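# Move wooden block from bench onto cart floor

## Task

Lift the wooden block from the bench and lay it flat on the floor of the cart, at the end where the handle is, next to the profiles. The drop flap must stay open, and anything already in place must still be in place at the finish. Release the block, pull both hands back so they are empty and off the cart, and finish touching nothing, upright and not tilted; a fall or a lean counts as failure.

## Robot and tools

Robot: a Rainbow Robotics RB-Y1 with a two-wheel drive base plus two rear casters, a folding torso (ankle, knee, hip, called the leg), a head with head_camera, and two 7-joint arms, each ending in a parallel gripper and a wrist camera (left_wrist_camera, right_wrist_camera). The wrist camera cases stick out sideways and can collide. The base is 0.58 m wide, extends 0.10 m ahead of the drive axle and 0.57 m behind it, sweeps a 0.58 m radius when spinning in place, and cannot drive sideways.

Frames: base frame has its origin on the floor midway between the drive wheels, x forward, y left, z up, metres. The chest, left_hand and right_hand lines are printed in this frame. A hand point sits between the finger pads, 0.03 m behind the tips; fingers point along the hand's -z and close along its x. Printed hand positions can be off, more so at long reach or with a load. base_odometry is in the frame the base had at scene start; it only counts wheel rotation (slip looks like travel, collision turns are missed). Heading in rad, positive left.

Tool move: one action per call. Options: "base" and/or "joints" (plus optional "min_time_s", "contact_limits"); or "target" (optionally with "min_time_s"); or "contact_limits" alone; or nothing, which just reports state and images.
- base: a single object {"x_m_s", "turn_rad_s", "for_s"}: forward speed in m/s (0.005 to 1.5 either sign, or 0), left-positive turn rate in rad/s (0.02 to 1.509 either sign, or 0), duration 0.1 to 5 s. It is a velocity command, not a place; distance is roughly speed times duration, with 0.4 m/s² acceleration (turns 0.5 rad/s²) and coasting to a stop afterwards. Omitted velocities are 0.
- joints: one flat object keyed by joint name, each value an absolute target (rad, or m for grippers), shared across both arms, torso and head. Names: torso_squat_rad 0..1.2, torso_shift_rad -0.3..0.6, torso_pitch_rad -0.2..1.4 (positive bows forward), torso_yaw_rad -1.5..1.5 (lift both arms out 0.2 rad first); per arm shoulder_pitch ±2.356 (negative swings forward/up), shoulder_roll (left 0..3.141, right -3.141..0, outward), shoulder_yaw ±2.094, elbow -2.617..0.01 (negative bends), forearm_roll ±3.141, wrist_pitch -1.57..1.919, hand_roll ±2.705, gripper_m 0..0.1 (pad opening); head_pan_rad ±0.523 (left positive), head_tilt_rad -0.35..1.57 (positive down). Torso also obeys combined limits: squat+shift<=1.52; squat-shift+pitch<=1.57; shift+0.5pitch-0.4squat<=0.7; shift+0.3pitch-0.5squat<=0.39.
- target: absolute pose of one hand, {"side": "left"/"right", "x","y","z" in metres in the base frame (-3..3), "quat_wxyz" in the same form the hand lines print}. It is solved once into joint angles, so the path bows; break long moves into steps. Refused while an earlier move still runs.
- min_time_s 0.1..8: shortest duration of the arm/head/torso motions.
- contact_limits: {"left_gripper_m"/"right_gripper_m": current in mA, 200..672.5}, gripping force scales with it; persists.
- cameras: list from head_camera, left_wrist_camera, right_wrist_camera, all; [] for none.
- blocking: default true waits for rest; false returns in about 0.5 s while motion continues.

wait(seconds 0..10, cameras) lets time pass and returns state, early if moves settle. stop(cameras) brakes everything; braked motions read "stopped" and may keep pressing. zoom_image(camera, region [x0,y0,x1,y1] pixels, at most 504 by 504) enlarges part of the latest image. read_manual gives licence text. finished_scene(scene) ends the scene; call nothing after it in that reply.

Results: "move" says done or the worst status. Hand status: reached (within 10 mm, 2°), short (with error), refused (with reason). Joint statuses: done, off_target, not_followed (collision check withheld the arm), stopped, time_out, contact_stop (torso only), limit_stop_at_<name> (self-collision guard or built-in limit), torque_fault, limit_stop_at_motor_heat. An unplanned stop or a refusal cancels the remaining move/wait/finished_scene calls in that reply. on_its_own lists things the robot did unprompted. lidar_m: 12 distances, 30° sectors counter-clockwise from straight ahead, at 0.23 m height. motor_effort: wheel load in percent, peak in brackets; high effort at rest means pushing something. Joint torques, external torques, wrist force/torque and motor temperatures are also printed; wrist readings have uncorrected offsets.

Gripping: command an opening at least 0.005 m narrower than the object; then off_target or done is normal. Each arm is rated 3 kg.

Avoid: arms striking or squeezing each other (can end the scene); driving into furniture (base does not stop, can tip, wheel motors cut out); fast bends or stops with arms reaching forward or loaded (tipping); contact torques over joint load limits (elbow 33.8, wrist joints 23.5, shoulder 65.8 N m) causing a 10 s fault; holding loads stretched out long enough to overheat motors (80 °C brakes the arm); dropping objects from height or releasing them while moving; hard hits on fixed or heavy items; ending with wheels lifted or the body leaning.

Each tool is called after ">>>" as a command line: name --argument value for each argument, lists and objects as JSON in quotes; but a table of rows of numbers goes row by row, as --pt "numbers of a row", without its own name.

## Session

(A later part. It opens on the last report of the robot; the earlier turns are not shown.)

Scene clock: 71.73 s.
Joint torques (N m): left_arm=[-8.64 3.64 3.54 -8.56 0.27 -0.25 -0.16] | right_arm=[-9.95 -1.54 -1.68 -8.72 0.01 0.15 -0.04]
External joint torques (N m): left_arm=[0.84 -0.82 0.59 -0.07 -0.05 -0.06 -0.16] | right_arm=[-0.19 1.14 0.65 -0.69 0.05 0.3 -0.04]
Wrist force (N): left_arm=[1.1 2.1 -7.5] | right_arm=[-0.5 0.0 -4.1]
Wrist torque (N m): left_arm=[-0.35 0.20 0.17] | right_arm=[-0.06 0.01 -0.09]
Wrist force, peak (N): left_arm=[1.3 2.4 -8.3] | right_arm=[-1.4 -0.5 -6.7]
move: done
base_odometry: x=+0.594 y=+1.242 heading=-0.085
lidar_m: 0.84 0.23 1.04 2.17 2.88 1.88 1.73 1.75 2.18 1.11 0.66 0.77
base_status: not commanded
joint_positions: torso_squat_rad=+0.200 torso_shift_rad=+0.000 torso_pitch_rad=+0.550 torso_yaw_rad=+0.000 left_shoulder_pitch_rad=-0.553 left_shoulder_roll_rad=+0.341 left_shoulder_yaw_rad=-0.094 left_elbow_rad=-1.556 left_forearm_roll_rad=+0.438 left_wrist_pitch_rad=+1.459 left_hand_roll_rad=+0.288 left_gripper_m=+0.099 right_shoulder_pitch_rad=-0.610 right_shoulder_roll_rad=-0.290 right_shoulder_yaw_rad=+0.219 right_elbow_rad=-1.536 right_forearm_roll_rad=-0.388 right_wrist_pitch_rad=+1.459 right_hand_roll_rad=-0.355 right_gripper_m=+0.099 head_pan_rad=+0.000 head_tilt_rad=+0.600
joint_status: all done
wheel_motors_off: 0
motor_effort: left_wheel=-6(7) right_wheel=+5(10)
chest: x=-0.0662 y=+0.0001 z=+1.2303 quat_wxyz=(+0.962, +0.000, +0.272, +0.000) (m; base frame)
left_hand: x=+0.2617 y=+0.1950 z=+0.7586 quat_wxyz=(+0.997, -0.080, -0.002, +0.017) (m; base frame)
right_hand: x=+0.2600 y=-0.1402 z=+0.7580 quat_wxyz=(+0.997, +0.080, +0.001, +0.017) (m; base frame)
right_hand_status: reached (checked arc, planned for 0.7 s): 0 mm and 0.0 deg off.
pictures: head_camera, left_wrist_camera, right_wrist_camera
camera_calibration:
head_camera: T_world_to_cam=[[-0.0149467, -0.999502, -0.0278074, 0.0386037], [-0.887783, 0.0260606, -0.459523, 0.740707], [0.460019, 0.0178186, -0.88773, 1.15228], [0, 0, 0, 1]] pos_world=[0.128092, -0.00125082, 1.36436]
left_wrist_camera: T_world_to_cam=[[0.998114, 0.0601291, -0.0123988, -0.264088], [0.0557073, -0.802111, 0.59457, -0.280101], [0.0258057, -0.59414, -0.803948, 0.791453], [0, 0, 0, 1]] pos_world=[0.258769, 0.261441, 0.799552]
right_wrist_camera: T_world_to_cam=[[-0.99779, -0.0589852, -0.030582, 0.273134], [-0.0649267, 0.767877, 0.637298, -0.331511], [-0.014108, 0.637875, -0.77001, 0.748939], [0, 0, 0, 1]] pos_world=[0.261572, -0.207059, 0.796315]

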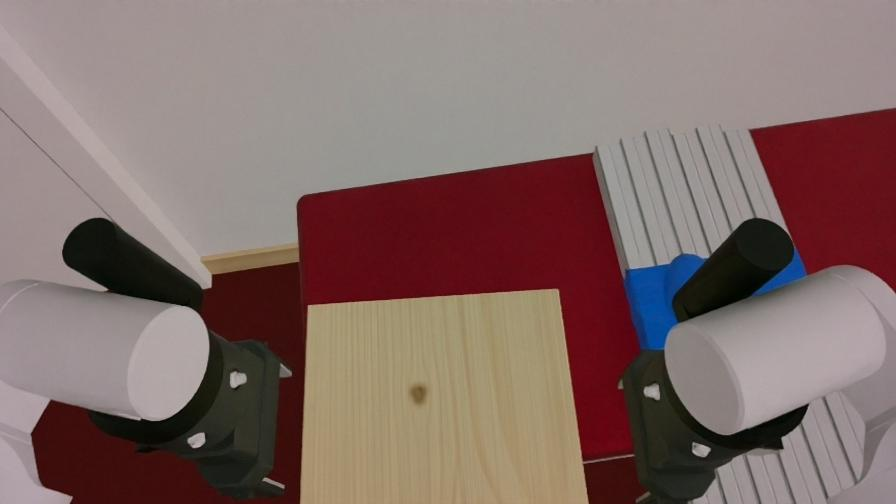

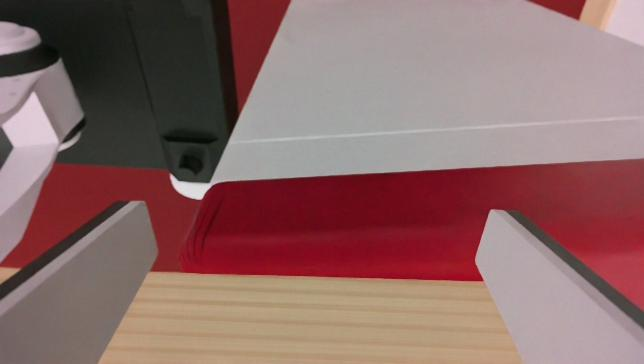

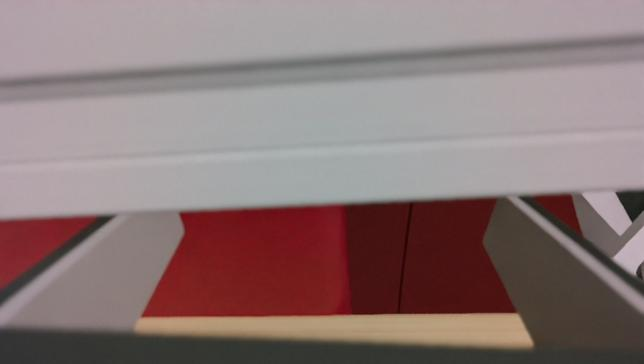

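>>> move --target '{"side":"left","x":0.262,"y":0.162,"z":0.758,"quat_wxyz":[0.9966,-0.0799,-0.0014,0.0174]}' --min_time_s 0.8

>>> move --target '{"side":"right","x":0.26,"y":-0.12,"z":0.758,"quat_wxyz":[0.9966,0.0799,0.0014,0.0174]}' --cameras '["all"]'

Scene clock: 74.50 s.
Joint torques (N m): left_arm=[-10.71 -1.23 1.01 -8.59 1.38 -0.84 0.3] | right_arm=[-9.87 -1.45 -1.6 -8.67 0.1 0.16 -0.07]
External joint torques (N m): left_arm=[-0.79 -4.18 -1.41 0.05 1.07 -0.65 0.3] | right_arm=[-0.11 1.23 0.73 -0.64 0.15 0.31 -0.07]
Wrist force (N): left_arm=[-0.2 7.6 -7.2] | right_arm=[-0.9 -0.2 -4.6]
Wrist torque (N m): left_arm=[-0.23 0.21 -0.11] | right_arm=[-0.05 -0.06 -0.07]
Wrist force, peak (N): left_arm=[-1.2 9.5 -6.9] | right_arm=[-1.2 0.0 -4.8]
move: done
base_odometry: x=+0.594 y=+1.242 heading=-0.085
lidar_m: 0.85 0.24 1.03 2.17 2.89 1.87 1.71 1.76 2.18 1.12 0.65 0.77
base_status: not commanded
joint_positions: torso_squat_rad=+0.200 torso_shift_rad=+0.000 torso_pitch_rad=+0.550 torso_yaw_rad=+0.000 left_shoulder_pitch_rad=-0.580 left_shoulder_roll_rad=+0.287 left_shoulder_yaw_rad=-0.142 left_elbow_rad=-1.549 left_forearm_roll_rad=+0.382 left_wrist_pitch_rad=+1.464 left_hand_roll_rad=+0.346 left_gripper_m=+0.099 right_shoulder_pitch_rad=-0.610 right_shoulder_roll_rad=-0.290 right_shoulder_yaw_rad=+0.219 right_elbow_rad=-1.536 right_forearm_roll_rad=-0.388 right_wrist_pitch_rad=+1.459 right_hand_roll_rad=-0.355 right_gripper_m=+0.099 head_pan_rad=+0.000 head_tilt_rad=+0.600
joint_status: all done
wheel_motors_off: 0
motor_effort: left_wheel=-6(6) right_wheel=+6(7)
chest: x=-0.0662 y=+0.0001 z=+1.2303 quat_wxyz=(+0.962, +0.000, +0.272, +0.000) (m; base frame)
left_hand: x=+0.2620 y=+0.1627 z=+0.7580 quat_wxyz=(+0.997, -0.079, -0.001, +0.018) (m; base frame)
left_hand_status: reached (checked arc, planned for 0.8 s): 1 mm and 0.1 deg off.
right_hand: x=+0.2601 y=-0.1402 z=+0.7580 quat_wxyz=(+0.997, +0.080, +0.001, +0.017) (m; base frame)
pictures: none

Scene clock: 75.37 s.
Joint torques (N m): left_arm=[-10.81 -1 1.3 -8.87 1.38 -0.88 0.46] | right_arm=[-10.86 -1.98 -2.09 -8.32 0.16 -0.04 -0.01]
External joint torques (N m): left_arm=[-0.89 -3.95 -1.12 -0.23 1.07 -0.68 0.46] | right_arm=[-0.84 -0.2 -0.04 -0.21 0.2 0.11 -0.01]
Wrist force (N): left_arm=[-0.5 8.0 -5.9] | right_arm=[-0.8 -0.5 -4.0]
Wrist torque (N m): left_arm=[-0.24 0.17 -0.08] | right_arm=[0.04 -0.02 0.09]
Wrist force, peak (N): left_arm=[-1.1 9.0 -6.6] | right_arm=[-1.0 1.1 -5.4]
move: done
base_odometry: x=+0.594 y=+1.242 heading=-0.085
lidar_m: 0.84 0.24 1.04 2.17 2.89 1.87 1.73 1.76 2.17 1.10 0.66 0.76
base_status: not commanded
joint_positions: torso_squat_rad=+0.200 torso_shift_rad=+0.000 torso_pitch_rad=+0.550 torso_yaw_rad=+0.000 left_shoulder_pitch_rad=-0.580 left_shoulder_roll_rad=+0.287 left_shoulder_yaw_rad=-0.142 left_elbow_rad=-1.549 left_forearm_roll_rad=+0.382 left_wrist_pitch_rad=+1.464 left_hand_roll_rad=+0.346 left_gripper_m=+0.099 right_shoulder_pitch_rad=-0.628 right_shoulder_roll_rad=-0.256 right_shoulder_yaw_rad=+0.246 right_elbow_rad=-1.527 right_forearm_roll_rad=-0.358 right_wrist_pitch_rad=+1.462 right_hand_roll_rad=-0.387 right_gripper_m=+0.099 head_pan_rad=+0.000 head_tilt_rad=+0.600
joint_status: all done
wheel_motors_off: 0
motor_effort: left_wheel=-4(6) right_wheel=+5(7)
chest: x=-0.0662 y=+0.0001 z=+1.2303 quat_wxyz=(+0.962, +0.000, +0.272, +0.000) (m; base frame)
left_hand: x=+0.2619 y=+0.1627 z=+0.7579 quat_wxyz=(+0.997, -0.079, -0.001, +0.018) (m; base frame)
right_hand: x=+0.2597 y=-0.1202 z=+0.7588 quat_wxyz=(+0.997, +0.081, +0.001, +0.018) (m; base frame)
right_hand_status: reached (checked arc, planned for 0.2 s): 1 mm and 0.1 deg off.
pictures: head_camera, left_wrist_camera, right_wrist_camera
camera_calibration:
head_camera: T_world_to_cam=[[-0.0148573, -0.999504, -0.0277629, 0.0386312], [-0.887784, 0.0259607, -0.459528, 0.74071], [0.46002, 0.0178201, -0.887729, 1.15228], [0, 0, 0, 1]] pos_world=[0.128092, -0.00115112, 1.36436]
left_wrist_camera: T_world_to_cam=[[0.998082, 0.0605174, -0.013015, -0.26194], [0.0564059, -0.802542, 0.593923, -0.305287], [0.0254976, -0.593518, -0.804417, 0.772167], [0, 0, 0, 1]] pos_world=[0.258969, 0.229141, 0.799052]
right_wrist_camera: T_world_to_cam=[[-0.997704, -0.0600074, -0.0314118, 0.274481], [-0.0662222, 0.766854, 0.638396, -0.347985], [-0.0142202, 0.63901, -0.769067, 0.736266], [0, 0, 0, 1]] pos_world=[0.261276, -0.187156, 0.797012]

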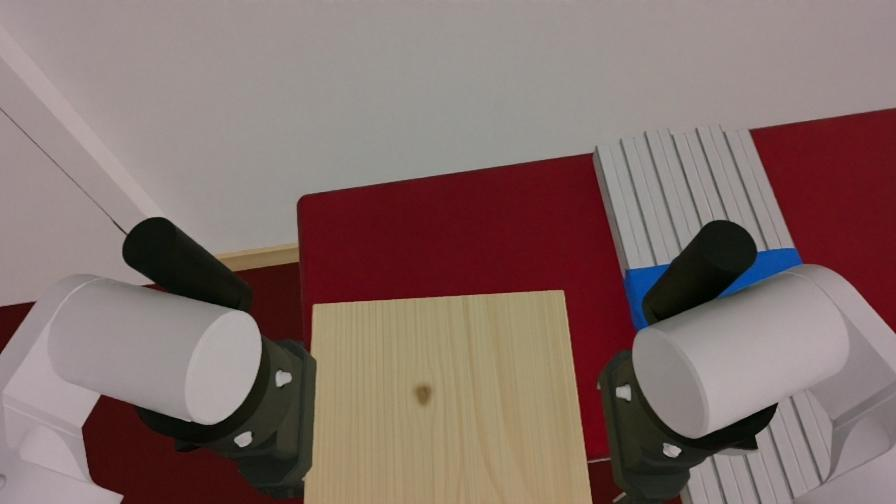

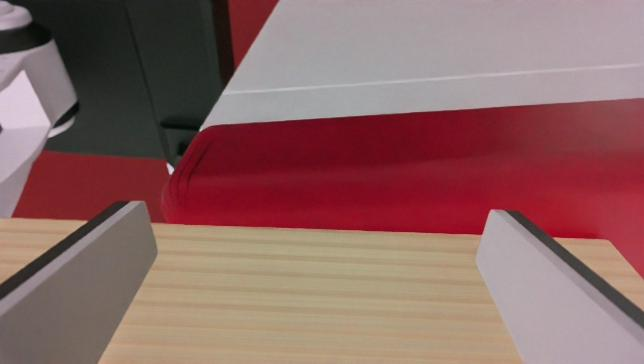

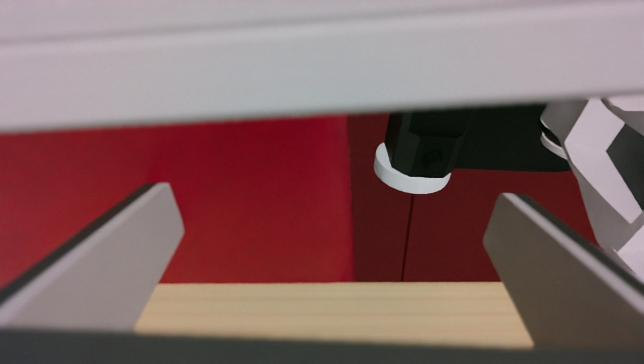

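>>> move --target '{"side":"right","x":0.26,"y":-0.102,"z":0.758,"quat_wxyz":[0.9966,0.0799,0.0014,0.0174]}' --min_time_s 0.8

>>> move --target '{"side":"left","x":0.262,"y":0.152,"z":0.758,"quat_wxyz":[0.9966,-0.0799,-0.0014,0.0174]}' --cameras '["all"]'

Scene clock: 78.10 s.
Joint torques (N m): left_arm=[-10.66 -0.8 1.41 -8.83 1.58 -0.98 0.33] | right_arm=[-12.51 1.15 -0.12 -7.97 0.12 -0.14 -0.3]
External joint torques (N m): left_arm=[-0.74 -3.74 -1 -0.18 1.27 -0.79 0.33] | right_arm=[-2.22 2.12 1.67 0.2 0.16 0.02 -0.3]
Wrist force (N): left_arm=[-1.0 7.5 -5.8] | right_arm=[-0.9 -0.3 -5.2]
Wrist torque (N m): left_arm=[-0.22 0.08 -0.13] | right_arm=[0.00 0.00 0.10]
Wrist force, peak (N): left_arm=[-0.4 8.4 -6.6] | right_arm=[-1.2 0.3 -5.3]
move: done
base_odometry: x=+0.594 y=+1.242 heading=-0.085
lidar_m: 0.84 0.23 1.04 2.17 2.89 1.88 1.72 1.75 2.18 1.10 0.65 0.78
base_status: not commanded
joint_positions: torso_squat_rad=+0.200 torso_shift_rad=+0.000 torso_pitch_rad=+0.550 torso_yaw_rad=+0.000 left_shoulder_pitch_rad=-0.580 left_shoulder_roll_rad=+0.287 left_shoulder_yaw_rad=-0.142 left_elbow_rad=-1.549 left_forearm_roll_rad=+0.382 left_wrist_pitch_rad=+1.464 left_hand_roll_rad=+0.346 left_gripper_m=+0.099 right_shoulder_pitch_rad=-0.647 right_shoulder_roll_rad=-0.224 right_shoulder_yaw_rad=+0.270 right_elbow_rad=-1.509 right_forearm_roll_rad=-0.330 right_wrist_pitch_rad=+1.461 right_hand_roll_rad=-0.417 right_gripper_m=+0.099 head_pan_rad=+0.000 head_tilt_rad=+0.600
joint_status: all done
wheel_motors_off: 0
motor_effort: left_wheel=-4(6) right_wheel=+5(6)
chest: x=-0.0662 y=+0.0001 z=+1.2303 quat_wxyz=(+0.962, +0.000, +0.272, +0.000) (m; base frame)
left_hand: x=+0.2619 y=+0.1627 z=+0.7579 quat_wxyz=(+0.997, -0.079, -0.001, +0.018) (m; base frame)
right_hand: x=+0.2596 y=-0.1026 z=+0.7588 quat_wxyz=(+0.997, +0.080, +0.001, +0.018) (m; base frame)
right_hand_status: reached (checked arc, planned for 0.8 s): 1 mm and 0.1 deg off.
pictures: none

Scene clock: 78.83 s.
Joint torques (N m): left_arm=[-12.84 -12.16 -3.55 -11.47 7.07 -2.41 0.76] | right_arm=[-12.63 8.71 0.4 -10.04 -3.23 -2.4 -0.59]
External joint torques (N m): left_arm=[-2.79 -14.72 -5.83 -2.79 6.77 -2.22 0.77] | right_arm=[-2.34 9.72 2.2 -1.88 -3.2 -2.25 -0.59]
Wrist force (N): left_arm=[1.8 28.7 -3.3] | right_arm=[-3.7 -20.4 6.8]
Wrist torque (N m): left_arm=[0.45 -0.05 -0.96] | right_arm=[0.89 0.28 0.96]
Wrist force, peak (N): left_arm=[1.1 37.1 -2.3] | right_arm=[-5.4 -26.9 7.9]
move: done
base_odometry: x=+0.594 y=+1.242 heading=-0.085
lidar_m: 0.84 0.24 1.04 2.18 2.89 1.88 1.72 1.76 2.19 1.11 0.64 0.77
base_status: not commanded
joint_positions: torso_squat_rad=+0.200 torso_shift_rad=+0.000 torso_pitch_rad=+0.550 torso_yaw_rad=+0.000 left_shoulder_pitch_rad=-0.588 left_shoulder_roll_rad=+0.273 left_shoulder_yaw_rad=-0.156 left_elbow_rad=-1.546 left_forearm_roll_rad=+0.363 left_wrist_pitch_rad=+1.466 left_hand_roll_rad=+0.362 left_gripper_m=+0.099 right_shoulder_pitch_rad=-0.647 right_shoulder_roll_rad=-0.226 right_shoulder_yaw_rad=+0.270 right_elbow_rad=-1.508 right_forearm_roll_rad=-0.329 right_wrist_pitch_rad=+1.462 right_hand_roll_rad=-0.416 right_gripper_m=+0.099 head_pan_rad=+0.000 head_tilt_rad=+0.600
joint_status: all done
wheel_motors_off: 0
motor_effort: left_wheel=-4(5) right_wheel=+5(7)
chest: x=-0.0663 y=+0.0001 z=+1.2303 quat_wxyz=(+0.962, +0.000, +0.272, +0.000) (m; base frame)
left_hand: x=+0.2620 y=+0.1550 z=+0.7578 quat_wxyz=(+0.997, -0.077, -0.001, +0.018) (m; base frame)
left_hand_status: reached (checked arc, planned for 0.2 s): 3 mm and 0.3 deg off.
right_hand: x=+0.2597 y=-0.1040 z=+0.7585 quat_wxyz=(+0.997, +0.079, +0.001, +0.018) (m; base frame)
pictures: head_camera, left_wrist_camera, right_wrist_camera
camera_calibration:
head_camera: T_world_to_cam=[[-0.014814, -0.999502, -0.0278538, 0.0387494], [-0.887744, 0.0259657, -0.459605, 0.74081], [0.460099, 0.0179184, -0.887687, 1.15221], [0, 0, 0, 1]] pos_world=[0.128092, -0.00115136, 1.36436]
left_wrist_camera: T_world_to_cam=[[0.998027, 0.0614858, -0.0127123, -0.261898], [0.0571089, -0.804849, 0.590726, -0.30888], [0.0260898, -0.590286, -0.806772, 0.768509], [0, 0, 0, 1]] pos_world=[0.258971, 0.221142, 0.799146]
right_wrist_camera: T_world_to_cam=[[-0.997746, -0.0595337, -0.0309635, 0.275188], [-0.0656246, 0.769294, 0.635516, -0.357856], [-0.0140146, 0.636115, -0.771467, 0.727148], [0, 0, 0, 1]] pos_world=[0.261275, -0.170871, 0.796915]

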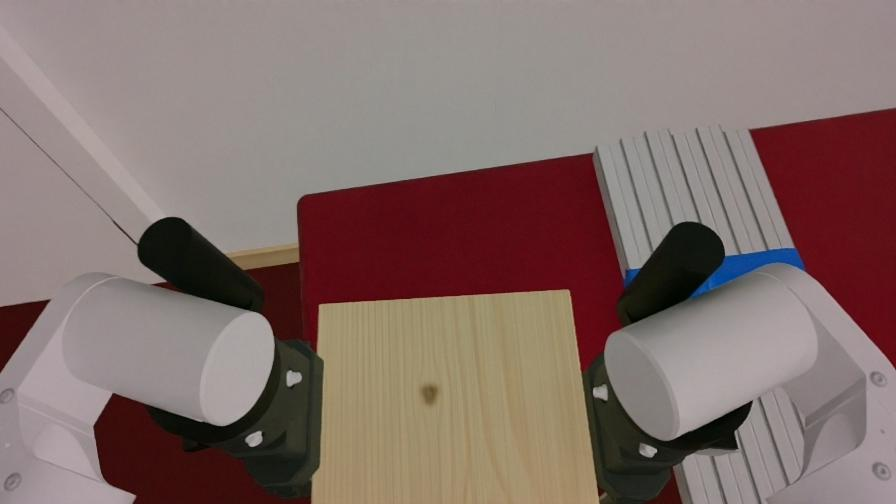

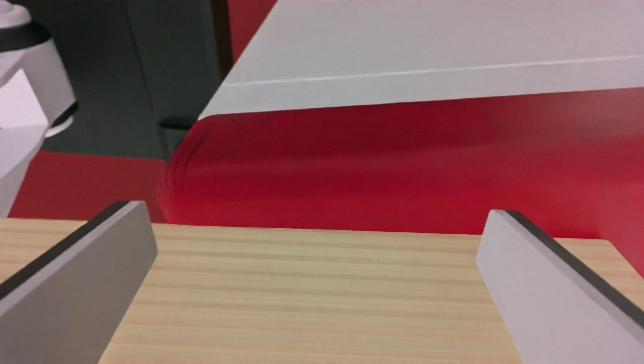

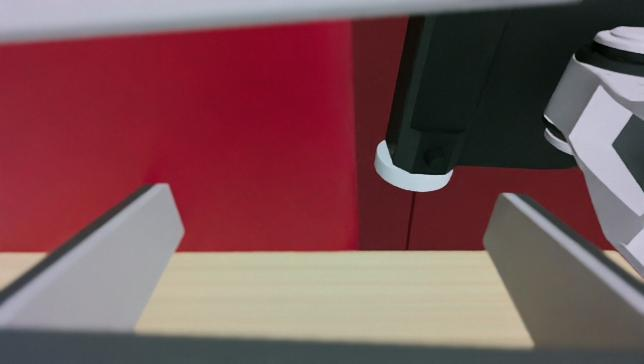

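>>> move --target '{"side":"left","x":0.262,"y":0.2,"z":0.758,"quat_wxyz":[0.9966,-0.0799,-0.0014,0.0174]}'

>>> move --target '{"side":"right","x":0.26,"y":-0.125,"z":0.76,"quat_wxyz":[0.9966,0.0799,0.0014,0.0174]}'

>>> move --base '{"x_m_s":-0.3,"for_s":1.6}'

>>> move --joints '{"torso_squat_rad":0.35,"torso_shift_rad":0.12,"torso_pitch_rad":0.55}'

>>> move --target '{"side":"left","x":0.30,"y":0.17,"z":0.76,"quat_wxyz":[0.9968,-0.0799,0,0]}'

>>> move --target '{"side":"right","x":0.30,"y":-0.17,"z":0.76,"quat_wxyz":[0.9968,0.0799,0,0]}' --cameras '["head_camera"]'

Scene clock: 91.57 s.
Joint torques (N m): left_arm=[-8.78 2.83 3.17 -9.01 0.59 -0.51 0] | right_arm=[-12.77 3.78 0.22 -9.79 -1.29 -0.92 -0.51]
External joint torques (N m): left_arm=[0.68 -1.82 0.15 -0.55 0.27 -0.33 0.01] | right_arm=[-2.48 4.74 2.02 -1.64 -1.24 -0.76 -0.51]
Wrist force (N): left_arm=[0.3 1.5 -7.8] | right_arm=[-2.3 -4.8 -2.8]
Wrist torque (N m): left_arm=[-0.26 0.09 0.13] | right_arm=[0.11 0.03 0.27]
Wrist force, peak (N): left_arm=[1.4 30.0 -3.6] | right_arm=[-3.5 -21.2 6.6]
move: done
base_odometry: x=+0.594 y=+1.242 heading=-0.085
lidar_m: 0.85 0.23 1.04 2.17 2.87 1.88 1.73 1.76 2.18 1.11 0.65 0.77
base_status: not commanded
joint_positions: torso_squat_rad=+0.200 torso_shift_rad=+0.000 torso_pitch_rad=+0.550 torso_yaw_rad=+0.000 left_shoulder_pitch_rad=-0.552 left_shoulder_roll_rad=+0.349 left_shoulder_yaw_rad=-0.086 left_elbow_rad=-1.550 left_forearm_roll_rad=+0.447 left_wrist_pitch_rad=+1.456 left_hand_roll_rad=+0.277 left_gripper_m=+0.099 right_shoulder_pitch_rad=-0.647 right_shoulder_roll_rad=-0.225 right_shoulder_yaw_rad=+0.270 right_elbow_rad=-1.508 right_forearm_roll_rad=-0.329 right_wrist_pitch_rad=+1.462 right_hand_roll_rad=-0.416 right_gripper_m=+0.099 head_pan_rad=+0.000 head_tilt_rad=+0.600
joint_status: all done
wheel_motors_off: 0
motor_effort: left_wheel=-6(6) right_wheel=+7(7)
chest: x=-0.0663 y=+0.0001 z=+1.2303 quat_wxyz=(+0.962, +0.000, +0.272, +0.000) (m; base frame)
left_hand: x=+0.2621 y=+0.2001 z=+0.7580 quat_wxyz=(+0.997, -0.080, -0.002, +0.017) (m; base frame)
left_hand_status: reached (checked arc, planned for 0.3 s): 0 mm and 0.0 deg off.
right_hand: x=+0.2595 y=-0.1032 z=+0.7586 quat_wxyz=(+0.997, +0.080, +0.001, +0.017) (m; base frame)
pictures: none

Scene clock: 92.47 s.
Joint torques (N m): left_arm=[-8.74 3.08 3.18 -8.89 0.6 -0.57 0] | right_arm=[-9.71 -0.46 -2.66 -9.16 -0.28 -0.23 -0.13]
External joint torques (N m): left_arm=[0.73 -1.62 0.15 -0.43 0.28 -0.39 0.01] | right_arm=[0.3 1.5 -0.55 -1.07 -0.25 -0.08 -0.13]
Wrist force (N): left_arm=[0.7 1.2 -7.9] | right_arm=[-0.6 0.2 -5.4]
Wrist torque (N m): left_arm=[-0.27 0.16 0.12] | right_arm=[-0.05 0.07 -0.14]
Wrist force, peak (N): left_arm=[1.4 1.6 -8.4] | right_arm=[-2.2 -5.3 -2.0]
move: done
base_odometry: x=+0.594 y=+1.242 heading=-0.085
lidar_m: 0.84 0.23 1.04 2.16 2.90 1.88 1.73 1.75 2.18 1.11 0.65 0.77
base_status: not commanded
joint_positions: torso_squat_rad=+0.200 torso_shift_rad=+0.000 torso_pitch_rad=+0.550 torso_yaw_rad=+0.000 left_shoulder_pitch_rad=-0.552 left_shoulder_roll_rad=+0.349 left_shoulder_yaw_rad=-0.086 left_elbow_rad=-1.550 left_forearm_roll_rad=+0.447 left_wrist_pitch_rad=+1.456 left_hand_roll_rad=+0.277 left_gripper_m=+0.099 right_shoulder_pitch_rad=-0.626 right_shoulder_roll_rad=-0.263 right_shoulder_yaw_rad=+0.241 right_elbow_rad=-1.531 right_forearm_roll_rad=-0.362 right_wrist_pitch_rad=+1.466 right_hand_roll_rad=-0.383 right_gripper_m=+0.099 head_pan_rad=+0.000 head_tilt_rad=+0.600
joint_status: all done
wheel_motors_off: 0
motor_effort: left_wheel=-6(6) right_wheel=+6(8)
chest: x=-0.0663 y=+0.0001 z=+1.2303 quat_wxyz=(+0.962, +0.000, +0.272, +0.000) (m; base frame)
left_hand: x=+0.2621 y=+0.2000 z=+0.7580 quat_wxyz=(+0.997, -0.080, -0.002, +0.017) (m; base frame)
right_hand: x=+0.2603 y=-0.1246 z=+0.7596 quat_wxyz=(+0.997, +0.079, +0.001, +0.018) (m; base frame)
right_hand_status: reached (checked arc, planned for 0.2 s): 1 mm and 0.1 deg off.
pictures: none

Scene clock: 95.27 s.
Joint torques (N m): left_arm=[-8.77 3.08 3.02 -8.83 0.5 -0.57 0.06] | right_arm=[-10.32 -0.61 -2.59 -9.16 -0.39 -0.1 -0.18]
External joint torques (N m): left_arm=[0.69 -1.62 0 -0.37 0.18 -0.39 0.06] | right_arm=[-0.32 1.35 -0.48 -1.07 -0.36 0.05 -0.19]
Wrist force (N): left_arm=[0.4 1.6 -6.9] | right_arm=[-1.0 0.3 -5.0]
Wrist torque (N m): left_arm=[-0.27 0.13 0.17] | right_arm=[-0.07 -0.03 -0.12]
Wrist force, peak (N): left_arm=[0.4 1.9 -8.5] | right_arm=[-1.0 0.2 -5.8]
move: done
base_odometry: x=+0.116 y=+1.283 heading=-0.086
lidar_m: 0.69 1.32 1.62 3.40 2.09 1.37 1.25 1.28 1.58 3.23 1.23 0.99
base_status: done (sent for 1.6 of 1.6 s)
joint_positions: torso_squat_rad=+0.200 torso_shift_rad=+0.000 torso_pitch_rad=+0.550 torso_yaw_rad=+0.000 left_shoulder_pitch_rad=-0.552 left_shoulder_roll_rad=+0.349 left_shoulder_yaw_rad=-0.086 left_elbow_rad=-1.550 left_forearm_roll_rad=+0.447 left_wrist_pitch_rad=+1.456 left_hand_roll_rad=+0.277 left_gripper_m=+0.099 right_shoulder_pitch_rad=-0.626 right_shoulder_roll_rad=-0.263 right_shoulder_yaw_rad=+0.241 right_elbow_rad=-1.531 right_forearm_roll_rad=-0.362 right_wrist_pitch_rad=+1.466 right_hand_roll_rad=-0.383 right_gripper_m=+0.099 head_pan_rad=+0.000 head_tilt_rad=+0.600
joint_status: not commanded
wheel_motors_off: 0
motor_effort: left_wheel=-11(26) right_wheel=+11(48)
chest: x=-0.0663 y=+0.0001 z=+1.2304 quat_wxyz=(+0.962, +0.000, +0.272, +0.000) (m; base frame)
left_hand: x=+0.2621 y=+0.2000 z=+0.7580 quat_wxyz=(+0.997, -0.080, -0.002, +0.017) (m; base frame)
right_hand: x=+0.2603 y=-0.1246 z=+0.7597 quat_wxyz=(+0.997, +0.079, +0.001, +0.018) (m; base frame)
pictures: none

Scene clock: 96.87 s.
Joint torques (N m): left_arm=[-8.52 3.37 3.1 -8.87 0.54 -0.53 0.15] | right_arm=[-10.07 -0.48 -2.79 -9.12 -0.37 -0.15 -0.17]
External joint torques (N m): left_arm=[0.94 -1.33 0.08 -0.41 0.22 -0.35 0.15] | right_arm=[-0.07 1.48 -0.67 -1.03 -0.33 0 -0.17]
Wrist force (N): left_arm=[0.7 1.2 -7.2] | right_arm=[-0.5 0.3 -5.1]
Wrist torque (N m): left_arm=[-0.22 0.14 0.17] | right_arm=[-0.10 0.06 -0.10]
Wrist force, peak (N): left_arm=[1.1 1.8 -8.4] | right_arm=[-0.4 0.7 -5.6]
move: done
base_odometry: x=+0.116 y=+1.283 heading=-0.086
lidar_m: 0.69 1.32 1.63 3.40 2.08 1.35 1.25 1.27 1.59 3.24 1.24 0.98
base_status: not commanded
joint_positions: torso_squat_rad=+0.350 torso_shift_rad=+0.120 torso_pitch_rad=+0.550 torso_yaw_rad=+0.000 left_shoulder_pitch_rad=-0.552 left_shoulder_roll_rad=+0.349 left_shoulder_yaw_rad=-0.086 left_elbow_rad=-1.550 left_forearm_roll_rad=+0.447 left_wrist_pitch_rad=+1.456 left_hand_roll_rad=+0.277 left_gripper_m=+0.099 right_shoulder_pitch_rad=-0.626 right_shoulder_roll_rad=-0.263 right_shoulder_yaw_rad=+0.241 right_elbow_rad=-1.531 right_forearm_roll_rad=-0.362 right_wrist_pitch_rad=+1.466 right_hand_roll_rad=-0.383 right_gripper_m=+0.099 head_pan_rad=+0.000 head_tilt_rad=+0.600
joint_status: all done
wheel_motors_off: 0
motor_effort: left_wheel=-11(12) right_wheel=+9(15)
chest: x=+0.0125 y=+0.0001 z=+1.1971 quat_wxyz=(+0.962, +0.000, +0.272, +0.000) (m; base frame)
left_hand: x=+0.3408 y=+0.2000 z=+0.7248 quat_wxyz=(+0.997, -0.080, -0.001, +0.017) (m; base frame)
right_hand: x=+0.3391 y=-0.1246 z=+0.7264 quat_wxyz=(+0.997, +0.079, +0.001, +0.018) (m; base frame)
pictures: none

Scene clock: 97.80 s.
Joint torques (N m): left_arm=[-7.03 1.56 2.79 -8.85 0.11 -0.55 0.14] | right_arm=[-10.12 -1.16 -2.53 -8.97 -0.24 -0.12 -0.19]
External joint torques (N m): left_arm=[0.36 -1.37 0.19 -0.11 -0.21 -0.35 0.14] | right_arm=[-0.12 0.8 -0.42 -0.87 -0.2 0.03 -0.19]
Wrist force (N): left_arm=[1.5 1.7 -6.9] | right_arm=[-0.5 0.6 -5.4]
Wrist torque (N m): left_arm=[-0.30 0.24 0.10] | right_arm=[-0.12 0.05 -0.12]
Wrist force, peak (N): left_arm=[0.5 1.4 -8.6] | right_arm=[-0.6 0.6 -5.5]
move: done
base_odometry: x=+0.116 y=+1.283 heading=-0.086
lidar_m: 0.69 1.33 1.64 3.39 2.09 1.36 1.24 1.27 1.57 3.23 1.24 0.97
base_status: not commanded
joint_positions: torso_squat_rad=+0.350 torso_shift_rad=+0.120 torso_pitch_rad=+0.550 torso_yaw_rad=+0.000 left_shoulder_pitch_rad=-0.430 left_shoulder_roll_rad=+0.330 left_shoulder_yaw_rad=-0.157 left_elbow_rad=-1.839 left_forearm_roll_rad=+0.403 left_wrist_pitch_rad=+1.591 left_hand_roll_rad=+0.373 left_gripper_m=+0.099 right_shoulder_pitch_rad=-0.626 right_shoulder_roll_rad=-0.263 right_shoulder_yaw_rad=+0.241 right_elbow_rad=-1.531 right_forearm_roll_rad=-0.362 right_wrist_pitch_rad=+1.466 right_hand_roll_rad=-0.383 right_gripper_m=+0.099 head_pan_rad=+0.000 head_tilt_rad=+0.600
joint_status: all done
wheel_motors_off: 0
motor_effort: left_wheel=-9(12) right_wheel=+9(12)
chest: x=+0.0125 y=+0.0001 z=+1.1971 quat_wxyz=(+0.962, +0.000, +0.272, +0.000) (m; base frame)
left_hand: x=+0.3004 y=+0.1699 z=+0.7592 quat_wxyz=(+0.997, -0.081, +0.001, +0.000) (m; base frame)
left_hand_status: reached (checked arc, planned for 0.6 s): 1 mm and 0.2 deg off.
right_hand: x=+0.3390 y=-0.1246 z=+0.7264 quat_wxyz=(+0.997, +0.079, +0.001, +0.018) (m; base frame)
pictures: none

Scene clock: 98.80 s.
Joint torques (N m): left_arm=[-6.8 1.66 2.91 -8.83 0.11 -0.53 0.01] | right_arm=[-6.88 -3.11 -4.36 -9.27 -0.32 -0.25 -0.25]
External joint torques (N m): left_arm=[0.59 -1.27 0.32 -0.08 -0.21 -0.32 0.01] | right_arm=[-0.02 0.48 -1.62 -1.16 -0.28 -0.1 -0.26]
Wrist force (N): left_arm=[0.3 1.6 -7.4] | right_arm=[-0.6 0.1 -4.9]
Wrist torque (N m): left_arm=[-0.28 0.10 0.09] | right_arm=[-0.07 0.08 0.05]
Wrist force, peak (N): left_arm=[1.2 2.0 -8.3] | right_arm=[-1.2 0.0 -5.7]
move: done
base_odometry: x=+0.116 y=+1.283 heading=-0.086
lidar_m: 0.69 1.32 1.63 3.40 2.09 1.35 1.25 1.28 1.60 3.22 1.23 0.98
base_status: not commanded
joint_positions: torso_squat_rad=+0.350 torso_shift_rad=+0.120 torso_pitch_rad=+0.550 torso_yaw_rad=+0.000 left_shoulder_pitch_rad=-0.430 left_shoulder_roll_rad=+0.330 left_shoulder_yaw_rad=-0.157 left_elbow_rad=-1.839 left_forearm_roll_rad=+0.403 left_wrist_pitch_rad=+1.591 left_hand_roll_rad=+0.373 left_gripper_m=+0.099 right_shoulder_pitch_rad=-0.433 right_shoulder_roll_rad=-0.361 right_shoulder_yaw_rad=+0.184 right_elbow_rad=-1.844 right_forearm_roll_rad=-0.424 right_wrist_pitch_rad=+1.579 right_hand_roll_rad=-0.405 right_gripper_m=+0.099 head_pan_rad=+0.000 head_tilt_rad=+0.600
joint_status: all done
wheel_motors_off: 0
motor_effort: left_wheel=-9(10) right_wheel=+8(12)
chest: x=+0.0124 y=+0.0001 z=+1.1971 quat_wxyz=(+0.962, +0.000, +0.272, +0.000) (m; base frame)
left_hand: x=+0.3004 y=+0.1698 z=+0.7593 quat_wxyz=(+0.997, -0.081, +0.001, +0.000) (m; base frame)
right_hand: x=+0.2999 y=-0.1699 z=+0.7599 quat_wxyz=(+0.997, +0.080, +0.000, +0.000) (m; base frame)
right_hand_status: reached (checked arc, planned for 0.6 s): 0 mm and 0.0 deg off.
pictures: head_camera
camera_calibration:
head_camera: T_world_to_cam=[[-0.0149467, -0.999502, -0.0278074, 0.0388568], [-0.887783, 0.0260606, -0.459523, 0.795319], [0.460019, 0.0178186, -0.88773, 1.08661], [0, 0, 0, 1]] pos_world=[0.206792, -0.00125082, 1.33116]

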